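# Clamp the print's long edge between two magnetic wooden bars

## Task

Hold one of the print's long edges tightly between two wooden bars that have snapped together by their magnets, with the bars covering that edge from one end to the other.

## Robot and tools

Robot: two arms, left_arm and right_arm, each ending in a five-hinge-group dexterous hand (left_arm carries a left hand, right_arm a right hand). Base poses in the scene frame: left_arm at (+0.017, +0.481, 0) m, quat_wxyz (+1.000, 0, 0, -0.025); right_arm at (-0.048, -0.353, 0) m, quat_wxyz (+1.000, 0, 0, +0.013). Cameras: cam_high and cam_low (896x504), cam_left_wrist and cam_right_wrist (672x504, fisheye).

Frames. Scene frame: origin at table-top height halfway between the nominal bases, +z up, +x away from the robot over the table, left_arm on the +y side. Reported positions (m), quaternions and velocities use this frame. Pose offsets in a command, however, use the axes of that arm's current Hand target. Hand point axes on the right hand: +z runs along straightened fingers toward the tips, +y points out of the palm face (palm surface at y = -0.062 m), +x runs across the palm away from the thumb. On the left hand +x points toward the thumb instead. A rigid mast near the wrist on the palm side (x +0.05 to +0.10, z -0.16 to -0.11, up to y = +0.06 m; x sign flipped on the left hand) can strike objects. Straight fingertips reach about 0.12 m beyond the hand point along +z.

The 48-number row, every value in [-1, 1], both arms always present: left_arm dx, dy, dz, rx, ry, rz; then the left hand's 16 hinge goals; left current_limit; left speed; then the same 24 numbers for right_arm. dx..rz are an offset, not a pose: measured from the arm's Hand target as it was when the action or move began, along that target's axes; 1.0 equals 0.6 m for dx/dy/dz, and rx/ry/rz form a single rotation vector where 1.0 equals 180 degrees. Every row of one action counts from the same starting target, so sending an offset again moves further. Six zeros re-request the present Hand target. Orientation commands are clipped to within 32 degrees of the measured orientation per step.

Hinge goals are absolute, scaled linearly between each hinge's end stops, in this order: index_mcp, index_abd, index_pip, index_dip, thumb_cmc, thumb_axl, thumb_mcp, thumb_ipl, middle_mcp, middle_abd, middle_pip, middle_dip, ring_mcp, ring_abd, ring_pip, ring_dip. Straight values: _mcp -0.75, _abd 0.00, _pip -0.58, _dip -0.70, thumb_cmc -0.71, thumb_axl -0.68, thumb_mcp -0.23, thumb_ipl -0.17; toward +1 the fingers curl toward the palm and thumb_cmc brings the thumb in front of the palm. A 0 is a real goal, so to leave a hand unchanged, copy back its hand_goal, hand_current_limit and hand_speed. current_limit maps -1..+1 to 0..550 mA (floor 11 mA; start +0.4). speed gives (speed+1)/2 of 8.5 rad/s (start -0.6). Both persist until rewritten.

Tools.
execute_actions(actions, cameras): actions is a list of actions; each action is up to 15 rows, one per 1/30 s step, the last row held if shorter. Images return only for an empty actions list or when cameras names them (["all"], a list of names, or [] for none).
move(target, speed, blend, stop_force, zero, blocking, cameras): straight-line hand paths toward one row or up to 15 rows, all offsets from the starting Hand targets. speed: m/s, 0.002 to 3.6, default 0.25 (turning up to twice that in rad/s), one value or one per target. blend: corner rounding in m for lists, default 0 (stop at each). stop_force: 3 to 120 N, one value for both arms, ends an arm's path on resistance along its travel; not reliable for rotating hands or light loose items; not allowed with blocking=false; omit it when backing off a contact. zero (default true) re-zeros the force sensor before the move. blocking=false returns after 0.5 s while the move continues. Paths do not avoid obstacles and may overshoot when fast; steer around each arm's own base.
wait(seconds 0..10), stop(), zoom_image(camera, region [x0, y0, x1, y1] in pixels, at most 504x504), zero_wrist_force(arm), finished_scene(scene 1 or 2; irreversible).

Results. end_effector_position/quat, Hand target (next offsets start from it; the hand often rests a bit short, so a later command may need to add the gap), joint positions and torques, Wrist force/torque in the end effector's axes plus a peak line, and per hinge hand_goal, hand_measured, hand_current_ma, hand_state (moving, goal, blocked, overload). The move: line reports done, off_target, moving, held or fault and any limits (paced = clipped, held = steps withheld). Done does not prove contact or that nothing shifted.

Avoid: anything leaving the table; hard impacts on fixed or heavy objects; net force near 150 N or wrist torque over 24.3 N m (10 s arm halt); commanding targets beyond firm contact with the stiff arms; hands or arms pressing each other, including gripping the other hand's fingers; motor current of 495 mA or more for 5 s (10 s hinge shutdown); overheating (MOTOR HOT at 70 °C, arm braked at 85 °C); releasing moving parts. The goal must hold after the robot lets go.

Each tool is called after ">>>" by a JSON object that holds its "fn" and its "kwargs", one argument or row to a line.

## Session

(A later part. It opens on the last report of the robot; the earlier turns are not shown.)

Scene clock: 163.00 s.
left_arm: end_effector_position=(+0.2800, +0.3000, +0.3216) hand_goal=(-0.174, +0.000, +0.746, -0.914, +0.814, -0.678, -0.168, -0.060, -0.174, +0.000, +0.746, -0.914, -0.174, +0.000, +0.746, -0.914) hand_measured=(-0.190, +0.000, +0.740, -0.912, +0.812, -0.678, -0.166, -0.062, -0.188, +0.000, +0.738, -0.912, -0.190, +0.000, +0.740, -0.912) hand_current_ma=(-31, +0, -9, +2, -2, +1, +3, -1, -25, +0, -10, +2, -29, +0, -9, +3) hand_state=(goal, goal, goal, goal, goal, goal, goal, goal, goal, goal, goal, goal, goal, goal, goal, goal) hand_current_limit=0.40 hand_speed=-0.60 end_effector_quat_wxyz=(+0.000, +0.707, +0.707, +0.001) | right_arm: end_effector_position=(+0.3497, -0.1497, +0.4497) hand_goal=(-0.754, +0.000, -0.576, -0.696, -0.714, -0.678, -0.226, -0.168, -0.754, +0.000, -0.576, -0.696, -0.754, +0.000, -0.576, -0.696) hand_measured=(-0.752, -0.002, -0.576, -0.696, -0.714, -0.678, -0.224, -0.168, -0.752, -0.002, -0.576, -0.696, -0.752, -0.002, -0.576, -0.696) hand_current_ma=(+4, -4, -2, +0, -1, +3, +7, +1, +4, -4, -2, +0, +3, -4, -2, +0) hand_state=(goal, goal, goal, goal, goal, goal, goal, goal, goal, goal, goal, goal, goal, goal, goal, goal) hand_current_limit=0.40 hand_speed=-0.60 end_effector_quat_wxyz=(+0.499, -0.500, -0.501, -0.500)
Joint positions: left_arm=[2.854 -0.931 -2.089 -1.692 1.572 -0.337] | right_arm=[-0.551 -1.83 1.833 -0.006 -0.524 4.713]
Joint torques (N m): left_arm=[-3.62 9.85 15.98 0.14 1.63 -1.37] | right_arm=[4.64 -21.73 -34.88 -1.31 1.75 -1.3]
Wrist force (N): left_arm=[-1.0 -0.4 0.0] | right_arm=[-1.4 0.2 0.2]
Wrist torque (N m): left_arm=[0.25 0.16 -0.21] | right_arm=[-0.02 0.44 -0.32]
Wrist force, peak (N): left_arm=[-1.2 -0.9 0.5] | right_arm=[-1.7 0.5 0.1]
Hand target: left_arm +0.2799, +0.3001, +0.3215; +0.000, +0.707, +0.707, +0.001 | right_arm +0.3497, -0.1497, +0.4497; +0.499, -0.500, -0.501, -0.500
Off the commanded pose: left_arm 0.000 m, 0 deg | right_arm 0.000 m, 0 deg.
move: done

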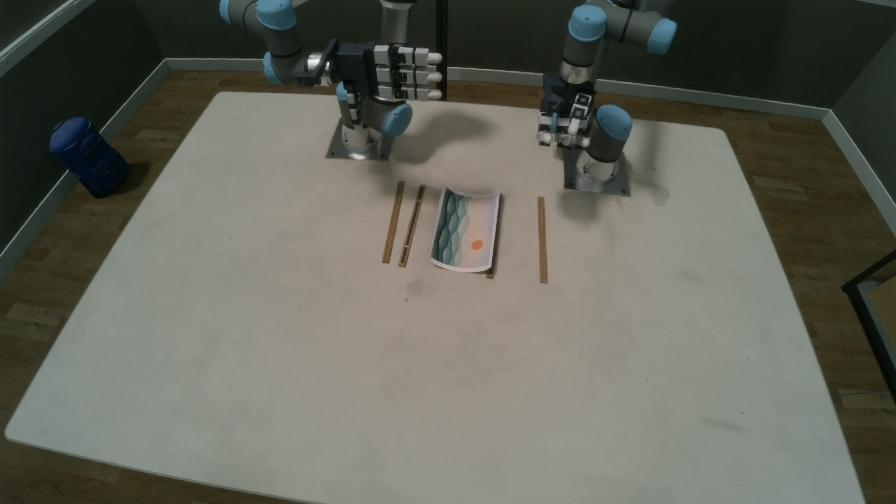

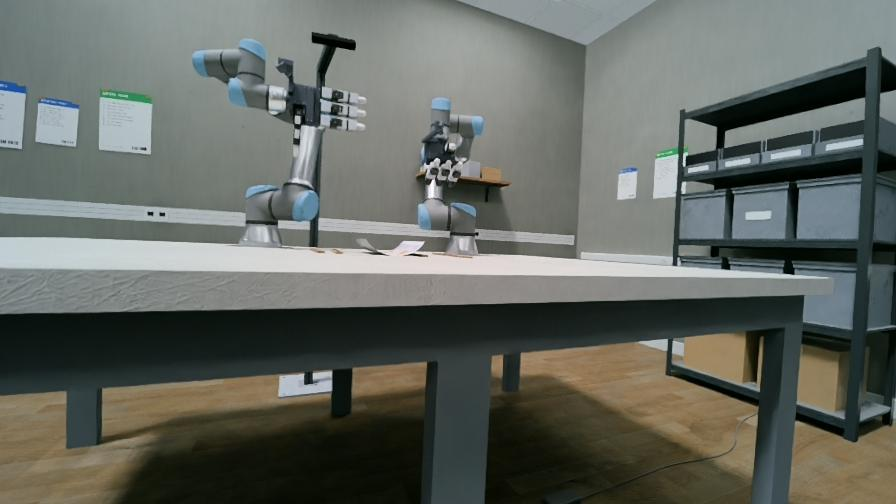

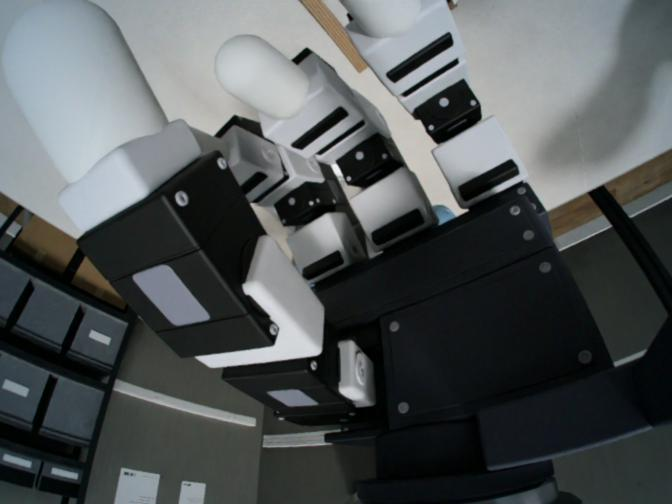

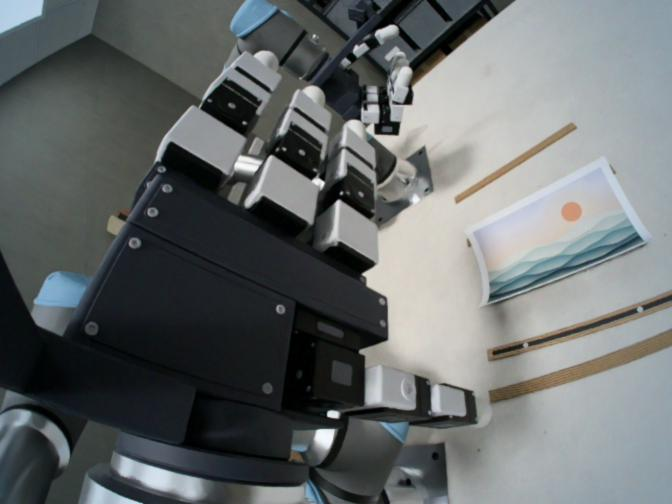

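>>> {"fn": "move", "kwargs": {
  "target": [
    [-0.1112,0.0457,0.2358,0.2596,-0.2596,-0.4497,-0.173,0,0.747,-0.913,0.814,-0.678,-0.1685,-0.0595,-0.173,0,0.747,-0.913,-0.173,0,0.747,-0.913,0.4,-0.6,0,0,0,0,0,0,-0.754,0,-0.576,-0.696,-0.714,-0.678,-0.226,-0.168,-0.754,0,-0.576,-0.696,-0.754,0,-0.576,-0.696,0.4,-0.6]
  ],
  "speed": 0.35,
  "cameras": ["all"]
}}

>>> {"fn": "zoom_image", "kwargs": {
  "camera": "cam_right_wrist",
  "region": [380, 60, 640, 280]
}}

>>> {"fn": "zoom_image", "kwargs": {
  "camera": "cam_high",
  "region": [470, 130, 630, 290]
}}

Scene clock: 167.20 s.
left_arm: end_effector_position=(+0.3074, +0.2336, +0.1799) hand_goal=(-0.174, +0.000, +0.746, -0.914, +0.814, -0.678, -0.168, -0.060, -0.174, +0.000, +0.746, -0.914, -0.174, +0.000, +0.746, -0.914) hand_measured=(-0.176, +0.000, +0.740, -0.912, +0.812, -0.678, -0.166, -0.062, -0.176, +0.000, +0.738, -0.912, -0.176, +0.000, +0.740, -0.912) hand_current_ma=(-1, +0, -8, +2, -2, +1, +3, -1, -1, +0, -10, +2, -1, +0, -8, +3) hand_state=(goal, goal, goal, goal, goal, goal, goal, goal, goal, goal, goal, goal, goal, goal, goal, goal) hand_current_limit=0.40 hand_speed=-0.60 end_effector_quat_wxyz=(+0.000, +0.000, +0.866, -0.499) | right_arm: end_effector_position=(+0.3497, -0.1497, +0.4497) hand_goal=(-0.754, +0.000, -0.576, -0.696, -0.714, -0.678, -0.226, -0.168, -0.754, +0.000, -0.576, -0.696, -0.754, +0.000, -0.576, -0.696) hand_measured=(-0.752, -0.002, -0.576, -0.696, -0.714, -0.678, -0.224, -0.168, -0.752, -0.002, -0.576, -0.696, -0.752, -0.002, -0.576, -0.696) hand_current_ma=(+4, -4, -2, +0, -1, +3, +7, +1, +4, -4, -2, +0, +3, -4, -2, +0) hand_state=(goal, goal, goal, goal, goal, goal, goal, goal, goal, goal, goal, goal, goal, goal, goal, goal) hand_current_limit=0.40 hand_speed=-0.60 end_effector_quat_wxyz=(+0.499, -0.500, -0.501, -0.500)
Joint positions: left_arm=[3.33 -1.199 -2.382 -1.364 0.541 -1.3] | right_arm=[-0.551 -1.83 1.833 -0.006 -0.524 4.713]
Joint torques (N m): left_arm=[-8.22 16.97 21.61 1.64 -3.13 -0.92] | right_arm=[4.38 -20.83 -34.86 -1.16 1.78 -1.1]
Wrist force (N): left_arm=[-0.9 0.7 -0.2] | right_arm=[-1.5 0.4 0.2]
Wrist torque (N m): left_arm=[0.20 -0.01 -0.47] | right_arm=[0.00 0.47 -0.33]
Wrist force, peak (N): left_arm=[-1.1 1.2 -0.2] | right_arm=[-1.6 0.3 0.2]
Hand target: left_arm +0.3074, +0.2335, +0.1800; +0.000, +0.000, +0.866, -0.499 | right_arm +0.3497, -0.1497, +0.4497; +0.499, -0.500, -0.501, -0.500
Off the commanded pose: left_arm 0.000 m, 0 deg | right_arm 0.000 m, 0 deg.
move: done

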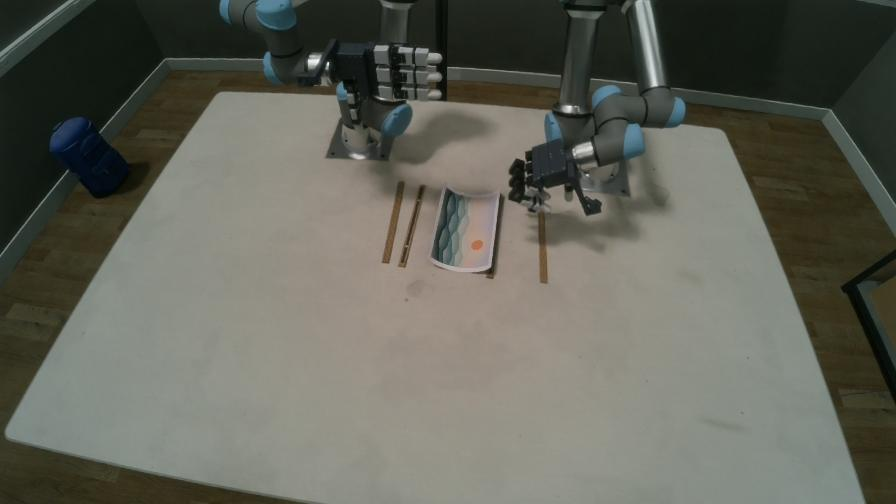

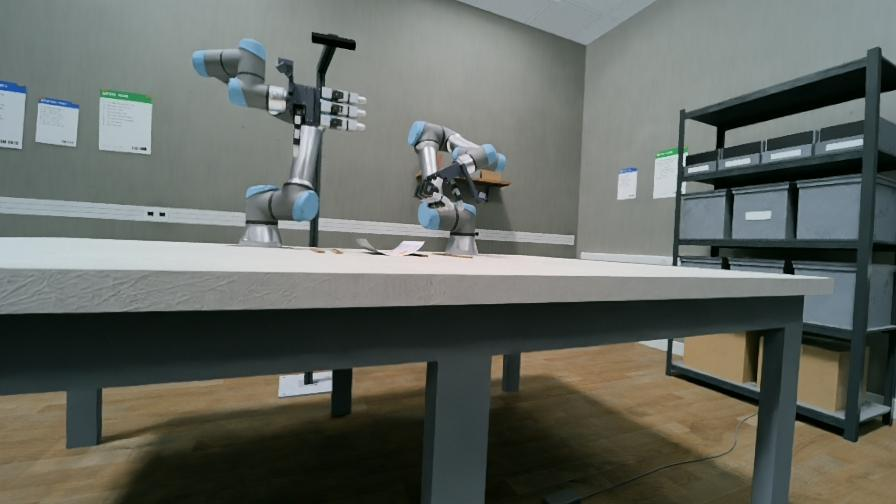

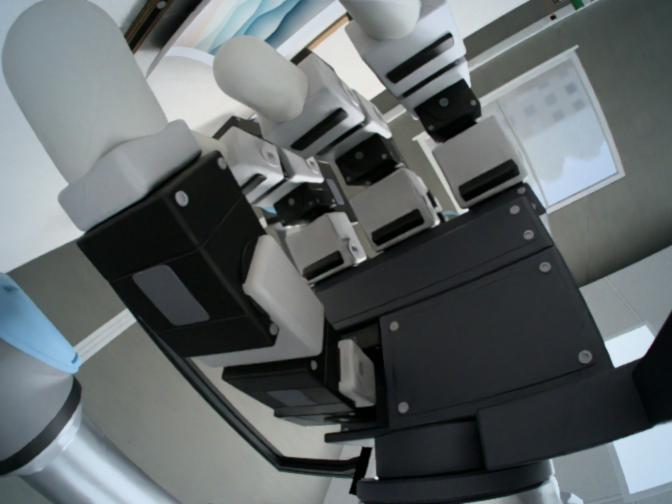

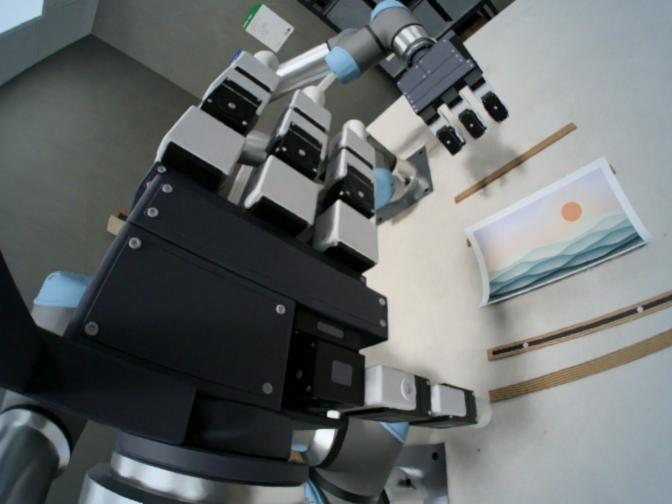

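Scaled by 1.938 from the camera's 672x504 image, which has a finer 960x720 frame.

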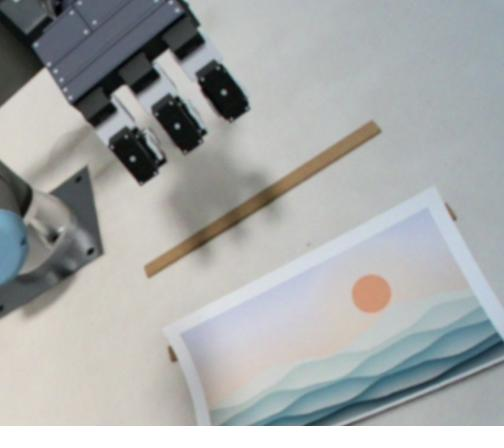

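Scaled by 3.150.

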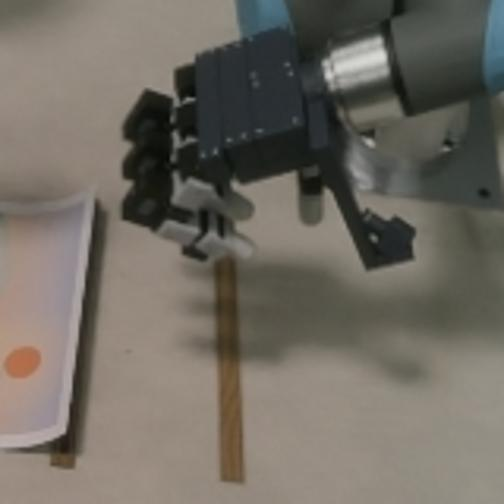

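>>> {"fn": "move", "kwargs": {
  "target": [
    [0,0.1732,0.1,0,0,0,-0.173,0,0.747,-0.913,0.814,-0.678,-0.1685,-0.0595,-0.173,0,0.747,-0.913,-0.173,0,0.747,-0.913,0.4,-0.6,0,0,0,0,0,0,-0.754,0,-0.576,-0.696,-0.714,-0.678,-0.226,-0.168,-0.754,0,-0.576,-0.696,-0.754,0,-0.576,-0.696,0.4,-0.6]
  ],
  "speed": 0.15,
  "cameras": ["all"]
}}

>>> {"fn": "zoom_image", "kwargs": {
  "camera": "cam_right_wrist",
  "region": [420, 80, 580, 220]
}}

>>> {"fn": "zoom_image", "kwargs": {
  "camera": "cam_high",
  "region": [490, 160, 610, 290]
}}

>>> {"fn": "zoom_image", "kwargs": {
  "camera": "cam_low",
  "region": [380, 180, 520, 270]
}}

Scene clock: 169.67 s.
left_arm: end_effector_position=(+0.3074, +0.2336, +0.0600) hand_goal=(-0.174, +0.000, +0.746, -0.914, +0.814, -0.678, -0.168, -0.060, -0.174, +0.000, +0.746, -0.914, -0.174, +0.000, +0.746, -0.914) hand_measured=(-0.176, +0.000, +0.740, -0.912, +0.812, -0.678, -0.166, -0.062, -0.176, +0.000, +0.738, -0.912, -0.176, +0.000, +0.740, -0.912) hand_current_ma=(-1, +0, -8, +2, -2, +1, +3, -1, -1, +0, -9, +2, -1, +0, -8, +3) hand_state=(goal, goal, goal, goal, goal, goal, goal, goal, goal, goal, goal, goal, goal, goal, goal, goal) hand_current_limit=0.40 hand_speed=-0.60 end_effector_quat_wxyz=(+0.000, +0.000, +0.866, -0.499) | right_arm: end_effector_position=(+0.3497, -0.1497, +0.4497) hand_goal=(-0.754, +0.000, -0.576, -0.696, -0.714, -0.678, -0.226, -0.168, -0.754, +0.000, -0.576, -0.696, -0.754, +0.000, -0.576, -0.696) hand_measured=(-0.752, -0.002, -0.576, -0.696, -0.714, -0.678, -0.224, -0.168, -0.752, -0.002, -0.576, -0.696, -0.752, -0.002, -0.576, -0.696) hand_current_ma=(+4, -4, -2, +0, -1, +3, +7, +1, +4, -4, -2, +0, +3, -4, -2, +0) hand_state=(goal, goal, goal, goal, goal, goal, goal, goal, goal, goal, goal, goal, goal, goal, goal, goal) hand_current_limit=0.40 hand_speed=-0.60 end_effector_quat_wxyz=(+0.499, -0.500, -0.501, -0.500)
Joint positions: left_arm=[3.33 -1.491 -2.581 -0.874 0.541 -1.3] | right_arm=[-0.551 -1.83 1.833 -0.006 -0.524 4.713]
Joint torques (N m): left_arm=[0.86 3.74 16.05 3.24 -3.22 1.93] | right_arm=[4.57 -21.33 -34.01 -1.23 1.73 -1.03]
Wrist force (N): left_arm=[-0.9 0.8 -0.5] | right_arm=[-1.2 0.1 0.3]
Wrist torque (N m): left_arm=[0.23 -0.02 -0.42] | right_arm=[-0.05 0.42 -0.31]
Wrist force, peak (N): left_arm=[-1.0 2.1 0.2] | right_arm=[-1.6 0.4 0.1]
Hand target: left_arm +0.3074, +0.2336, +0.0600; +0.000, +0.000, +0.866, -0.499 | right_arm +0.3497, -0.1497, +0.4497; +0.499, -0.500, -0.501, -0.500
Off the commanded pose: left_arm 0.000 m, 0 deg | right_arm 0.000 m, 0 deg.
move: done

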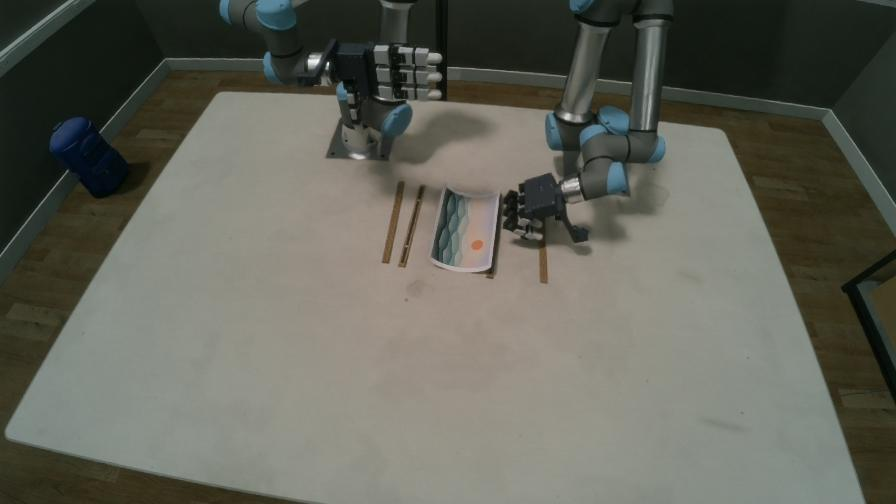

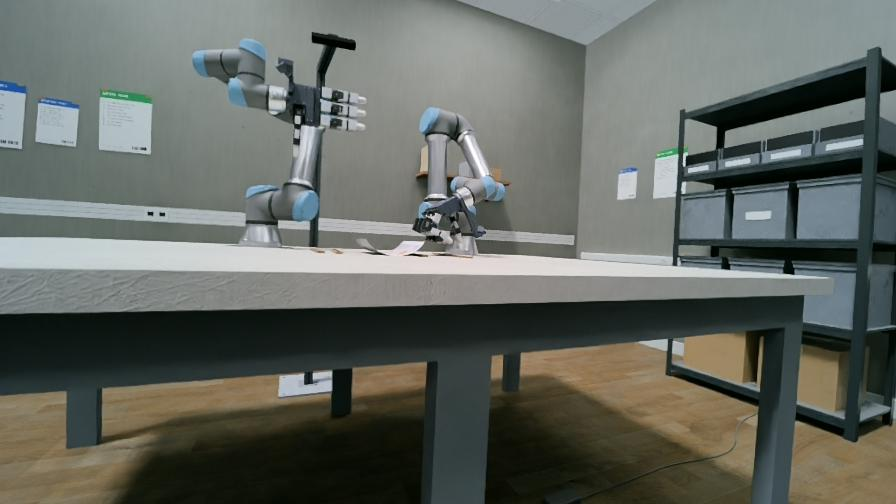

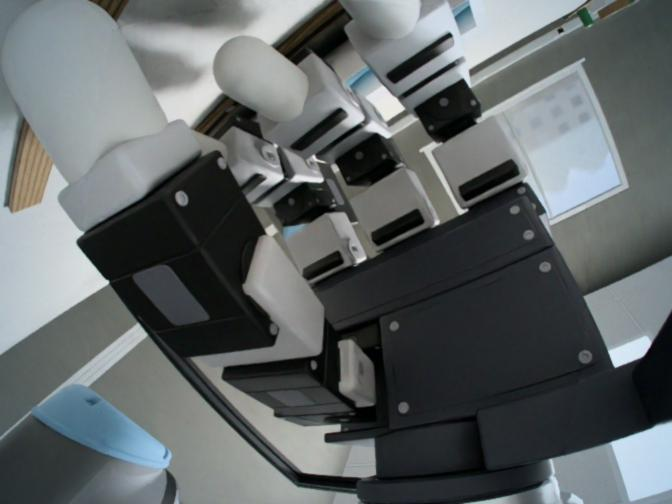

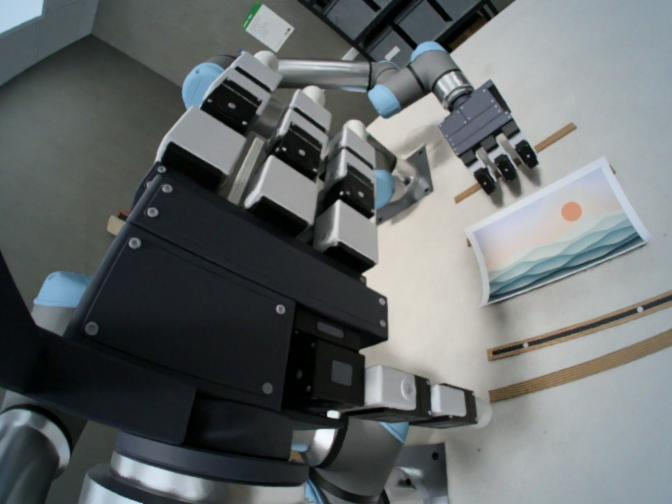

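Scaled by 3.150 from the camera's 672x504 image, which has a finer 960x720 frame.

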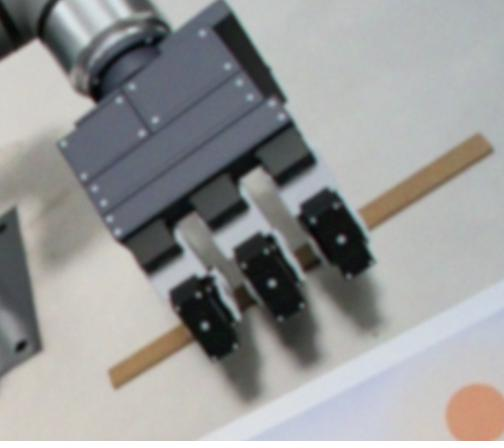

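Scaled by 3.877.

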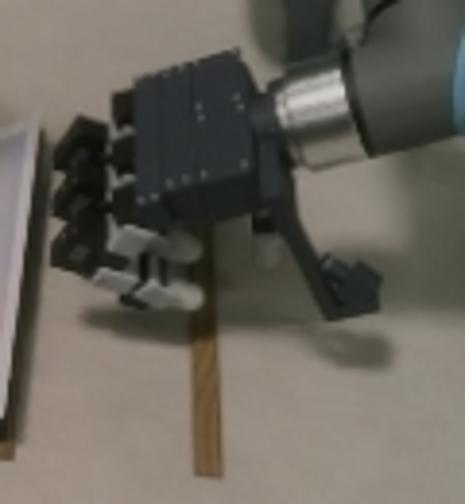

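Scaled by 3.600.

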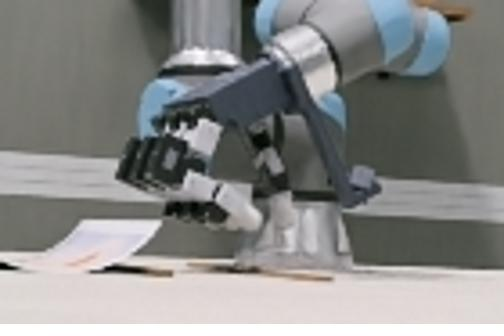

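>>> {"fn": "move", "kwargs": {
  "target": [
    [0,0.0443,0.0333,0,0,0,-0.173,0,0.747,-0.913,0.814,-0.678,-0.1685,-0.0595,-0.173,0,0.747,-0.913,-0.173,0,0.747,-0.913,0.4,-0.6,0,0,0,0,0,0,-0.754,0,-0.576,-0.696,-0.714,-0.678,-0.226,-0.168,-0.754,0,-0.576,-0.696,-0.754,0,-0.576,-0.696,0.4,-0.6]
  ],
  "speed": 0.08,
  "cameras": ["all"]
}}

>>> {"fn": "zoom_image", "kwargs": {
  "camera": "cam_right_wrist",
  "region": [420, 80, 580, 220]
}}

>>> {"fn": "zoom_image", "kwargs": {
  "camera": "cam_high",
  "region": [490, 160, 610, 290]
}}

>>> {"fn": "zoom_image", "kwargs": {
  "camera": "cam_low",
  "region": [380, 180, 520, 270]
}}

>>> {"fn": "zoom_image", "kwargs": {
  "camera": "cam_left_wrist",
  "region": [0, 0, 480, 260]
}}

Scene clock: 172.50 s.
left_arm: end_effector_position=(+0.3073, +0.2296, +0.0270) hand_goal=(-0.174, +0.000, +0.746, -0.914, +0.814, -0.678, -0.168, -0.060, -0.174, +0.000, +0.746, -0.914, -0.174, +0.000, +0.746, -0.914) hand_measured=(-0.176, +0.000, +0.740, -0.912, +0.812, -0.678, -0.166, -0.062, -0.176, +0.000, +0.738, -0.912, -0.176, +0.000, +0.740, -0.912) hand_current_ma=(-1, +0, -8, +2, -2, +1, +3, -1, -1, +0, -9, +2, -1, +0, -8, +3) hand_state=(goal, goal, goal, goal, goal, goal, goal, goal, goal, goal, goal, goal, goal, goal, goal, goal) hand_current_limit=0.40 hand_speed=-0.60 end_effector_quat_wxyz=(+0.000, +0.000, +0.866, -0.500) | right_arm: end_effector_position=(+0.3497, -0.1497, +0.4497) hand_goal=(-0.754, +0.000, -0.576, -0.696, -0.714, -0.678, -0.226, -0.168, -0.754, +0.000, -0.576, -0.696, -0.754, +0.000, -0.576, -0.696) hand_measured=(-0.752, -0.002, -0.576, -0.696, -0.714, -0.678, -0.224, -0.168, -0.752, -0.002, -0.576, -0.696, -0.752, -0.002, -0.576, -0.696) hand_current_ma=(+4, -4, -2, +0, -1, +3, +7, +1, +4, -4, -2, +0, +3, -4, -2, +0) hand_state=(goal, goal, goal, goal, goal, goal, goal, goal, goal, goal, goal, goal, goal, goal, goal, goal) hand_current_limit=0.40 hand_speed=-0.60 end_effector_quat_wxyz=(+0.499, -0.500, -0.501, -0.500)
Joint positions: left_arm=[3.317 -1.629 -2.616 -0.679 0.538 -1.325] | right_arm=[-0.551 -1.83 1.833 -0.006 -0.524 4.713]
Joint torques (N m): left_arm=[5.84 13.76 19.51 2.24 -0.23 1.93] | right_arm=[4.03 -22.01 -35.09 -1.27 1.77 -0.94]
Wrist force (N): left_arm=[-1.1 0.6 -0.5] | right_arm=[-1.3 0.4 0.3]
Wrist torque (N m): left_arm=[0.23 0.00 -0.40] | right_arm=[0.01 0.44 -0.30]
Wrist force, peak (N): left_arm=[-1.0 1.7 0.0] | right_arm=[-1.7 0.5 0.2]
Hand target: left_arm +0.3074, +0.2297, +0.0270; +0.000, +0.000, +0.866, -0.499 | right_arm +0.3497, -0.1497, +0.4497; +0.499, -0.500, -0.501, -0.500
Off the commanded pose: left_arm 0.000 m, 0 deg | right_arm 0.000 m, 0 deg.
move: done

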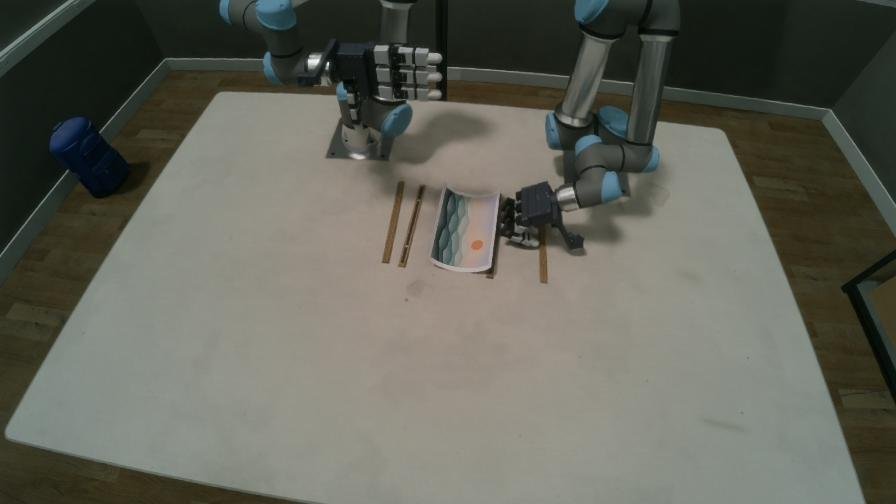

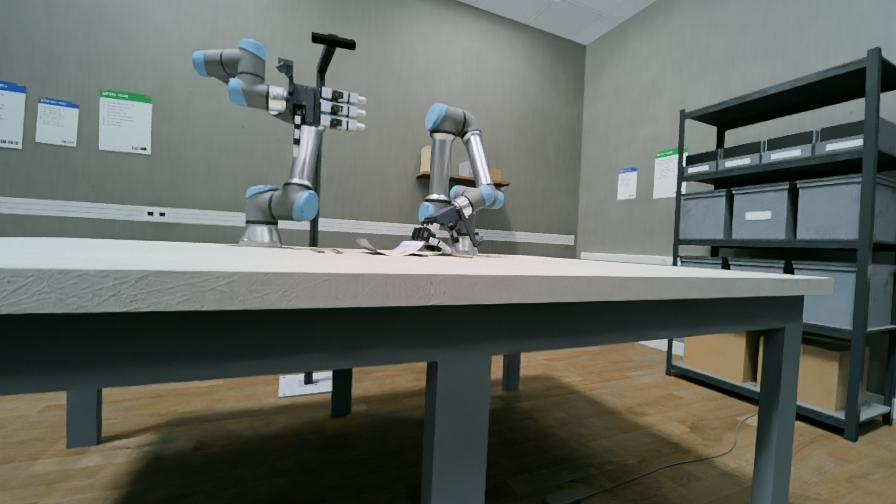

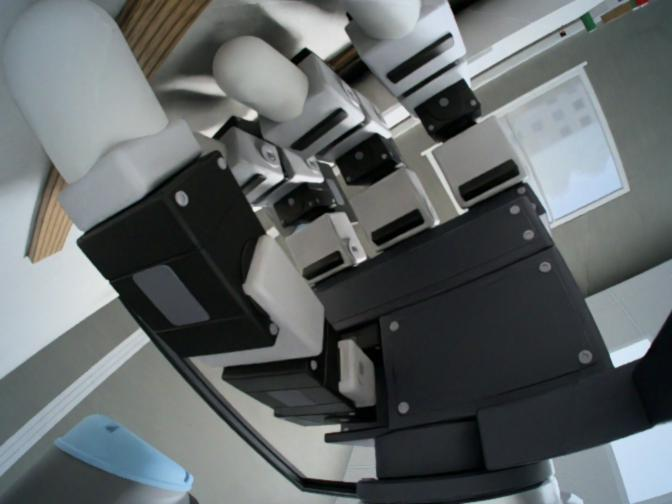

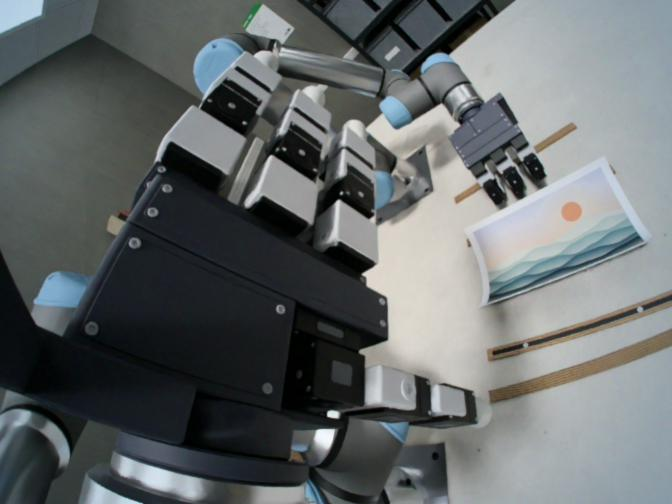

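Scaled by 3.150 from the camera's 672x504 image, which has a finer 960x720 frame.

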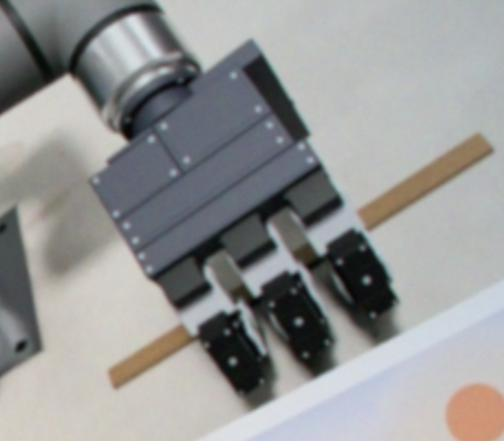

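Scaled by 3.877.

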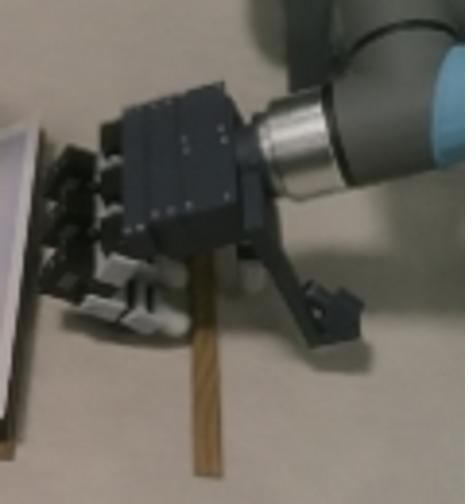

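Scaled by 3.600.

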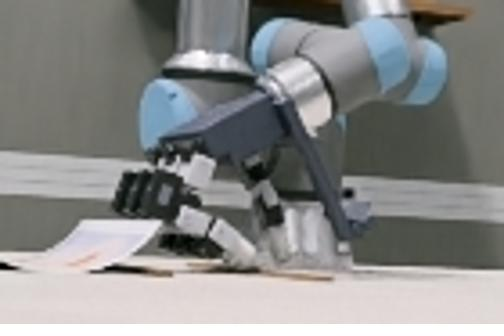

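Scaled by 1.050 from the camera's 672x504 image, which has a finer 960x720 frame.

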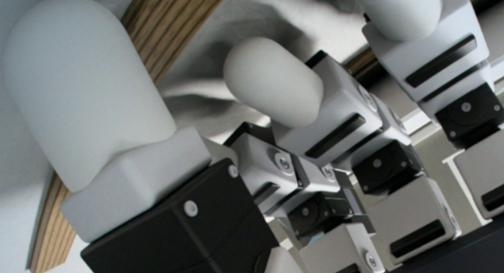

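>>> {"fn": "move", "kwargs": {
  "target": [
    [0,0.0173,0.01,0,0,0,-0.173,0,0.747,-0.913,0.814,-0.678,-0.1685,-0.0595,-0.173,0,0.747,-0.913,-0.173,0,0.747,-0.913,0.4,-0.6,0,0,0,0,0,0,-0.754,0,-0.576,-0.696,-0.714,-0.678,-0.226,-0.168,-0.754,0,-0.576,-0.696,-0.754,0,-0.576,-0.696,0.4,-0.6]
  ],
  "speed": 0.006,
  "stop_force": 3,
  "cameras": ["cam_high","cam_low","cam_left_wrist"]
}}

>>> {"fn": "zoom_image", "kwargs": {
  "camera": "cam_high",
  "region": [490, 160, 610, 290]
}}

>>> {"fn": "zoom_image", "kwargs": {
  "camera": "cam_low",
  "region": [380, 180, 520, 270]
}}

>>> {"fn": "zoom_image", "kwargs": {
  "camera": "cam_left_wrist",
  "region": [0, 0, 480, 260]
}}

Scene clock: 176.47 s.
left_arm: end_effector_position=(+0.3074, +0.2297, +0.0162) hand_goal=(-0.174, +0.000, +0.746, -0.914, +0.814, -0.678, -0.168, -0.060, -0.174, +0.000, +0.746, -0.914, -0.174, +0.000, +0.746, -0.914) hand_measured=(-0.176, +0.000, +0.746, -0.912, +0.812, -0.678, -0.166, -0.062, -0.176, +0.000, +0.746, -0.912, -0.174, +0.000, +0.748, -0.912) hand_current_ma=(-1, +0, +0, +2, -2, +1, +3, -1, -1, +0, +0, +2, -1, +0, +1, +3) hand_state=(goal, goal, goal, goal, goal, goal, goal, goal, goal, goal, goal, goal, goal, goal, goal, goal) hand_current_limit=0.40 hand_speed=-0.60 end_effector_quat_wxyz=(+0.000, +0.000, +0.866, -0.499) | right_arm: end_effector_position=(+0.3497, -0.1497, +0.4497) hand_goal=(-0.754, +0.000, -0.576, -0.696, -0.714, -0.678, -0.226, -0.168, -0.754, +0.000, -0.576, -0.696, -0.754, +0.000, -0.576, -0.696) hand_measured=(-0.752, -0.002, -0.576, -0.696, -0.714, -0.678, -0.224, -0.168, -0.752, -0.002, -0.576, -0.696, -0.752, -0.002, -0.576, -0.696) hand_current_ma=(+4, -4, -2, +0, -1, +3, +7, +1, +4, -4, -2, +0, +3, -4, -2, +0) hand_state=(goal, goal, goal, goal, goal, goal, goal, goal, goal, goal, goal, goal, goal, goal, goal, goal) hand_current_limit=0.40 hand_speed=-0.60 end_effector_quat_wxyz=(+0.499, -0.500, -0.501, -0.500)
Joint positions: left_arm=[3.317 -1.675 -2.625 -0.624 0.538 -1.325] | right_arm=[-0.551 -1.83 1.833 -0.006 -0.524 4.713]
Joint torques (N m): left_arm=[13.92 27.13 18.49 -0.28 -0.14 1.25] | right_arm=[3.8 -21.36 -35.06 -1.18 1.86 -0.69]
Wrist force (N): left_arm=[-0.9 0.7 -0.3] | right_arm=[-1.3 0.3 0.0]
Wrist torque (N m): left_arm=[0.23 -0.02 -0.42] | right_arm=[0.00 0.45 -0.31]
Wrist force, peak (N): left_arm=[-1.0 -3.9 0.1] | right_arm=[-1.6 0.5 0.1]
Hand target: left_arm +0.3074, +0.2297, +0.0162; +0.000, +0.000, +0.866, -0.499 (not the last commanded pose) | right_arm +0.3497, -0.1497, +0.4497; +0.499, -0.500, -0.501, -0.500
Off the commanded pose: left_arm 0.001 m, 0 deg | right_arm 0.000 m, 0 deg.
move: contact (left_arm)
Images, in order (width x height): cam_high 896x504, cam_low 896x504, cam_left_wrist 672x504.

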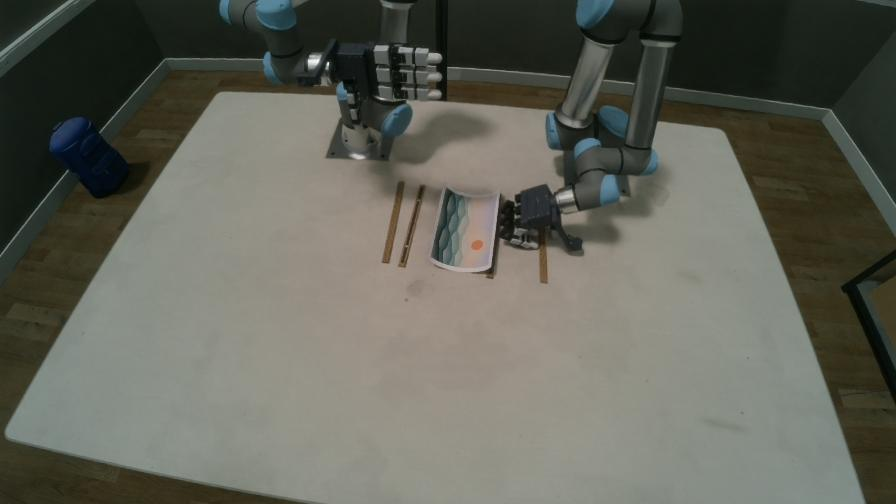

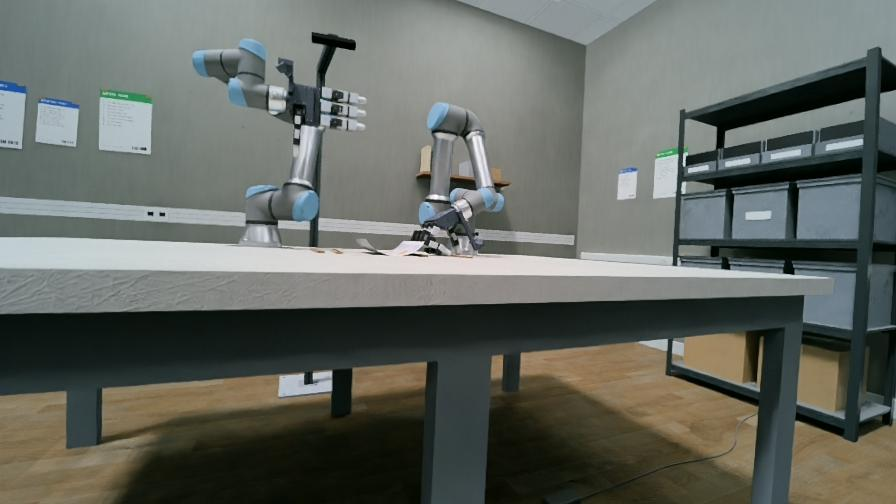

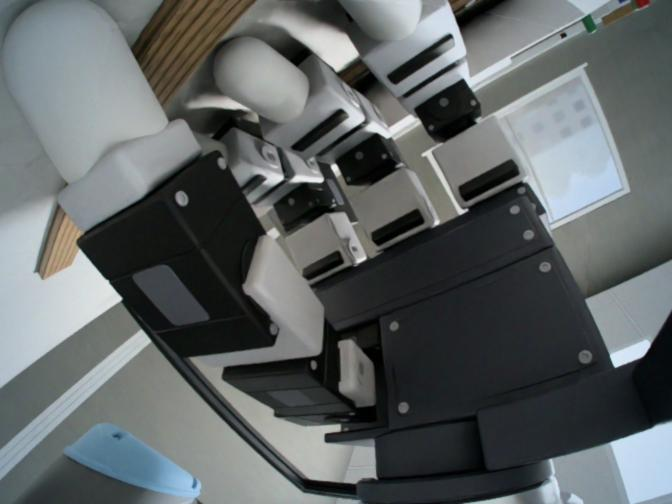

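Scaled by 3.877.

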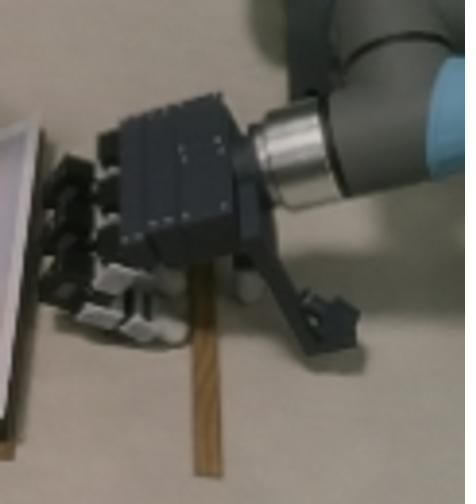

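Scaled by 3.600.

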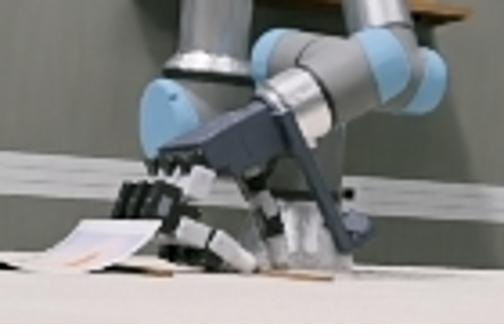

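Scaled by 1.050 from the camera's 672x504 image, which has a finer 960x720 frame.

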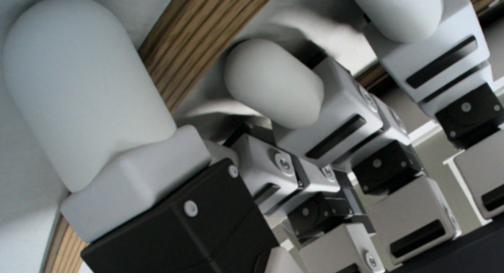

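>>> {"fn": "move", "kwargs": {
  "target": [
    [0,-0.0026,-0.0015,0,0,0,-0.173,0,0.747,-0.913,0.814,-0.678,-0.1685,-0.0595,-0.173,0,0.747,-0.913,-0.173,0,0.747,-0.913,0.2,-0.9,0,0,0,0,0,0,-0.754,0,-0.576,-0.696,-0.714,-0.678,-0.226,-0.168,-0.754,0,-0.576,-0.696,-0.754,0,-0.576,-0.696,0.4,-0.6],
    [0,-0.0026,-0.0015,0,0,0,-0.173,0,0.747,-0.913,0.814,-0.678,0.1,-0.0595,-0.173,0,0.747,-0.913,-0.173,0,0.747,-0.913,0.2,-0.9,0,0,0,0,0,0,-0.754,0,-0.576,-0.696,-0.714,-0.678,-0.226,-0.168,-0.754,0,-0.576,-0.696,-0.754,0,-0.576,-0.696,0.4,-0.6]
  ],
  "speed": 0.05,
  "cameras": ["cam_high","cam_low","cam_left_wrist","cam_right_wrist"]
}}

>>> {"fn": "zoom_image", "kwargs": {
  "camera": "cam_high",
  "region": [490, 160, 610, 290]
}}

>>> {"fn": "zoom_image", "kwargs": {
  "camera": "cam_low",
  "region": [380, 180, 520, 270]
}}

>>> {"fn": "zoom_image", "kwargs": {
  "camera": "cam_left_wrist",
  "region": [0, 0, 480, 260]
}}

Scene clock: 179.87 s.
left_arm: end_effector_position=(+0.3074, +0.2297, +0.0180) hand_goal=(-0.174, +0.000, +0.746, -0.914, +0.814, -0.678, +0.100, -0.060, -0.174, +0.000, +0.746, -0.914, -0.174, +0.000, +0.746, -0.914) hand_measured=(-0.176, +0.000, +0.746, -0.912, +0.812, -0.678, -0.050, -0.080, -0.176, +0.000, +0.746, -0.912, -0.174, +0.000, +0.746, -0.912) hand_current_ma=(-1, +0, +0, +2, -2, +1, -330, -56, -1, +0, +0, +2, -1, +0, +0, +3) hand_state=(goal, goal, goal, goal, goal, goal, blocked, goal, goal, goal, goal, goal, goal, goal, goal, goal) hand_current_limit=0.20 hand_speed=-0.90 end_effector_quat_wxyz=(+0.000, +0.000, +0.866, -0.499) | right_arm: end_effector_position=(+0.3497, -0.1497, +0.4497) hand_goal=(-0.754, +0.000, -0.576, -0.696, -0.714, -0.678, -0.226, -0.168, -0.754, +0.000, -0.576, -0.696, -0.754, +0.000, -0.576, -0.696) hand_measured=(-0.752, -0.002, -0.576, -0.696, -0.714, -0.678, -0.224, -0.168, -0.752, -0.002, -0.576, -0.696, -0.752, -0.002, -0.576, -0.696) hand_current_ma=(+4, -4, -2, +0, -1, +3, +7, +1, +4, -4, -2, +0, +3, -4, -2, +0) hand_state=(goal, goal, goal, goal, goal, goal, goal, goal, goal, goal, goal, goal, goal, goal, goal, goal) hand_current_limit=0.40 hand_speed=-0.60 end_effector_quat_wxyz=(+0.499, -0.500, -0.501, -0.500)
Joint positions: left_arm=[3.317 -1.667 -2.624 -0.633 0.538 -1.325] | right_arm=[-0.551 -1.83 1.833 -0.006 -0.524 4.713]
Joint torques (N m): left_arm=[6.77 0.29 11.98 4.69 -0.23 -1.15] | right_arm=[3.07 -20.17 -34.55 -1.06 1.77 -0.79]
Wrist force (N): left_arm=[-0.5 -2.1 -4.4] | right_arm=[-1.7 0.2 0.3]
Wrist torque (N m): left_arm=[-0.13 -0.13 -0.39] | right_arm=[-0.03 0.48 -0.34]
Wrist force, peak (N): left_arm=[-0.5 -2.1 -4.4] | right_arm=[-1.7 0.2 0.3]
Hand target: left_arm +0.3074, +0.2297, +0.0180; +0.000, +0.000, +0.866, -0.499 | right_arm +0.3497, -0.1497, +0.4497; +0.499, -0.500, -0.501, -0.500
Off the commanded pose: left_arm 0.000 m, 0 deg | right_arm 0.000 m, 0 deg.
move: done

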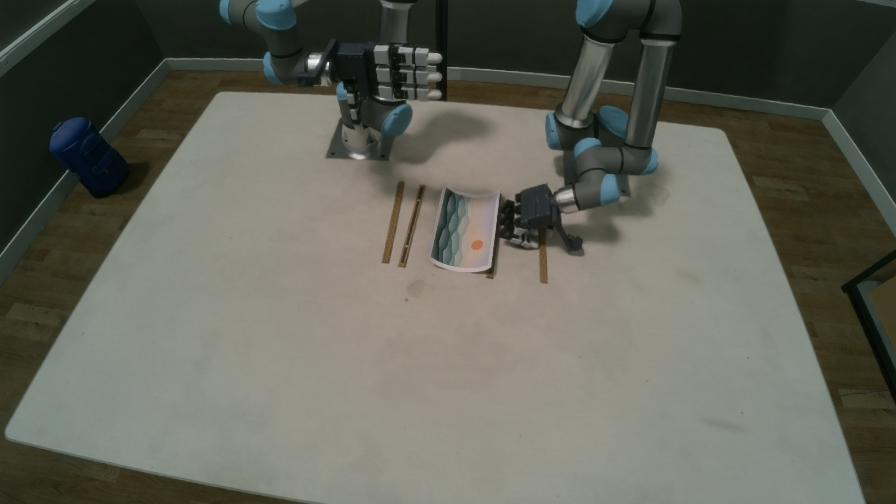

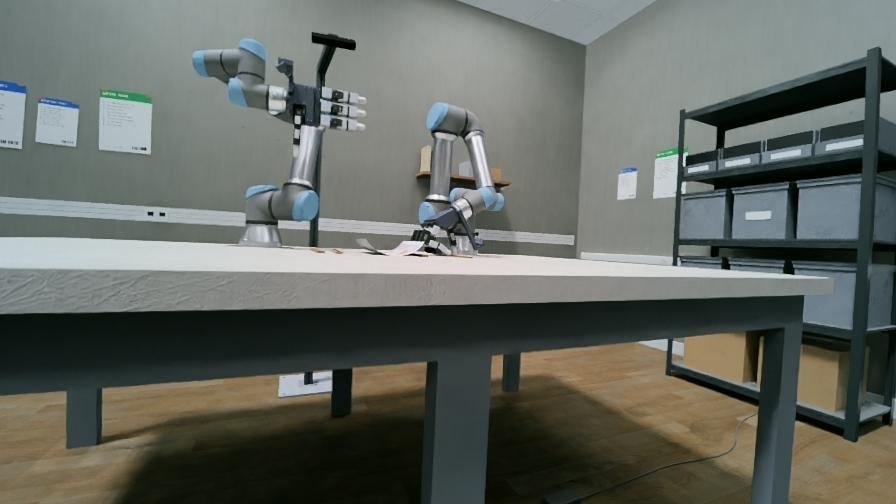

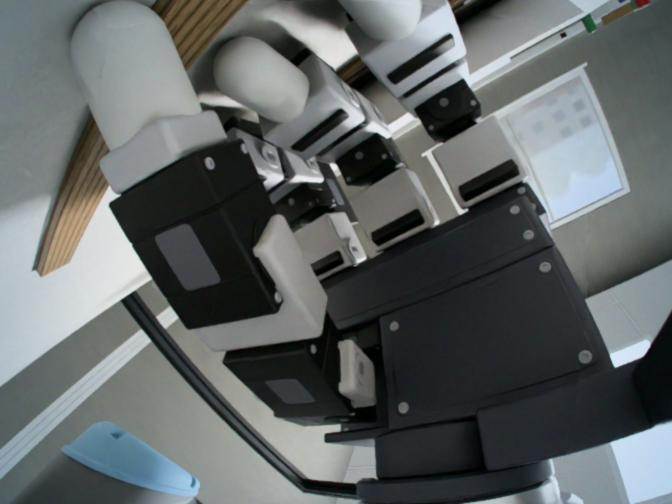

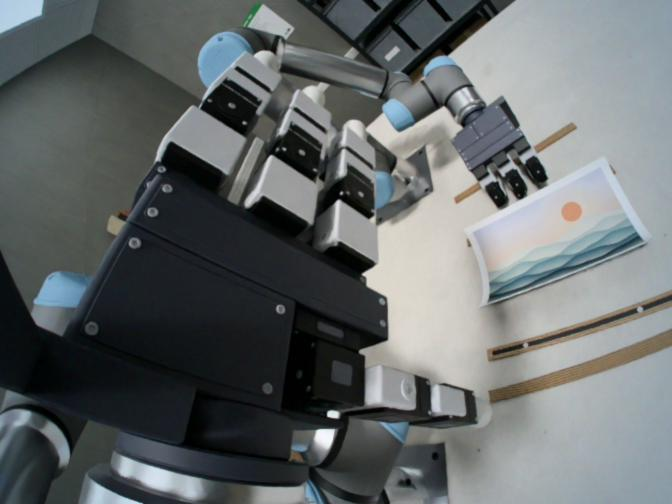

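Scaled by 3.877.

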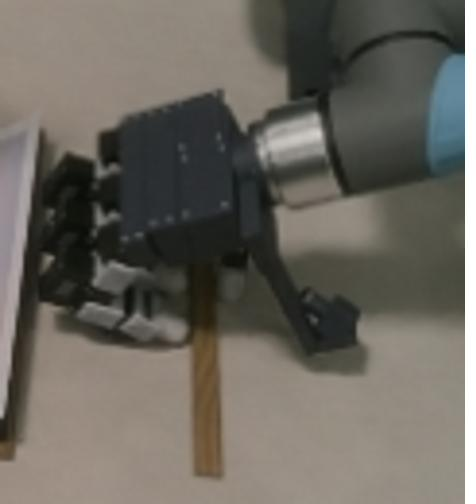

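Scaled by 3.600.

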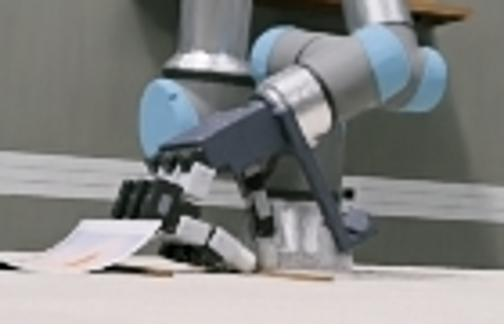

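Scaled by 1.050 from the camera's 672x504 image, which has a finer 960x720 frame.

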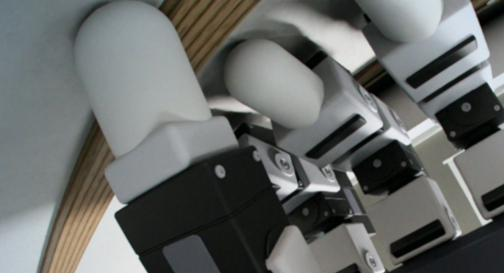

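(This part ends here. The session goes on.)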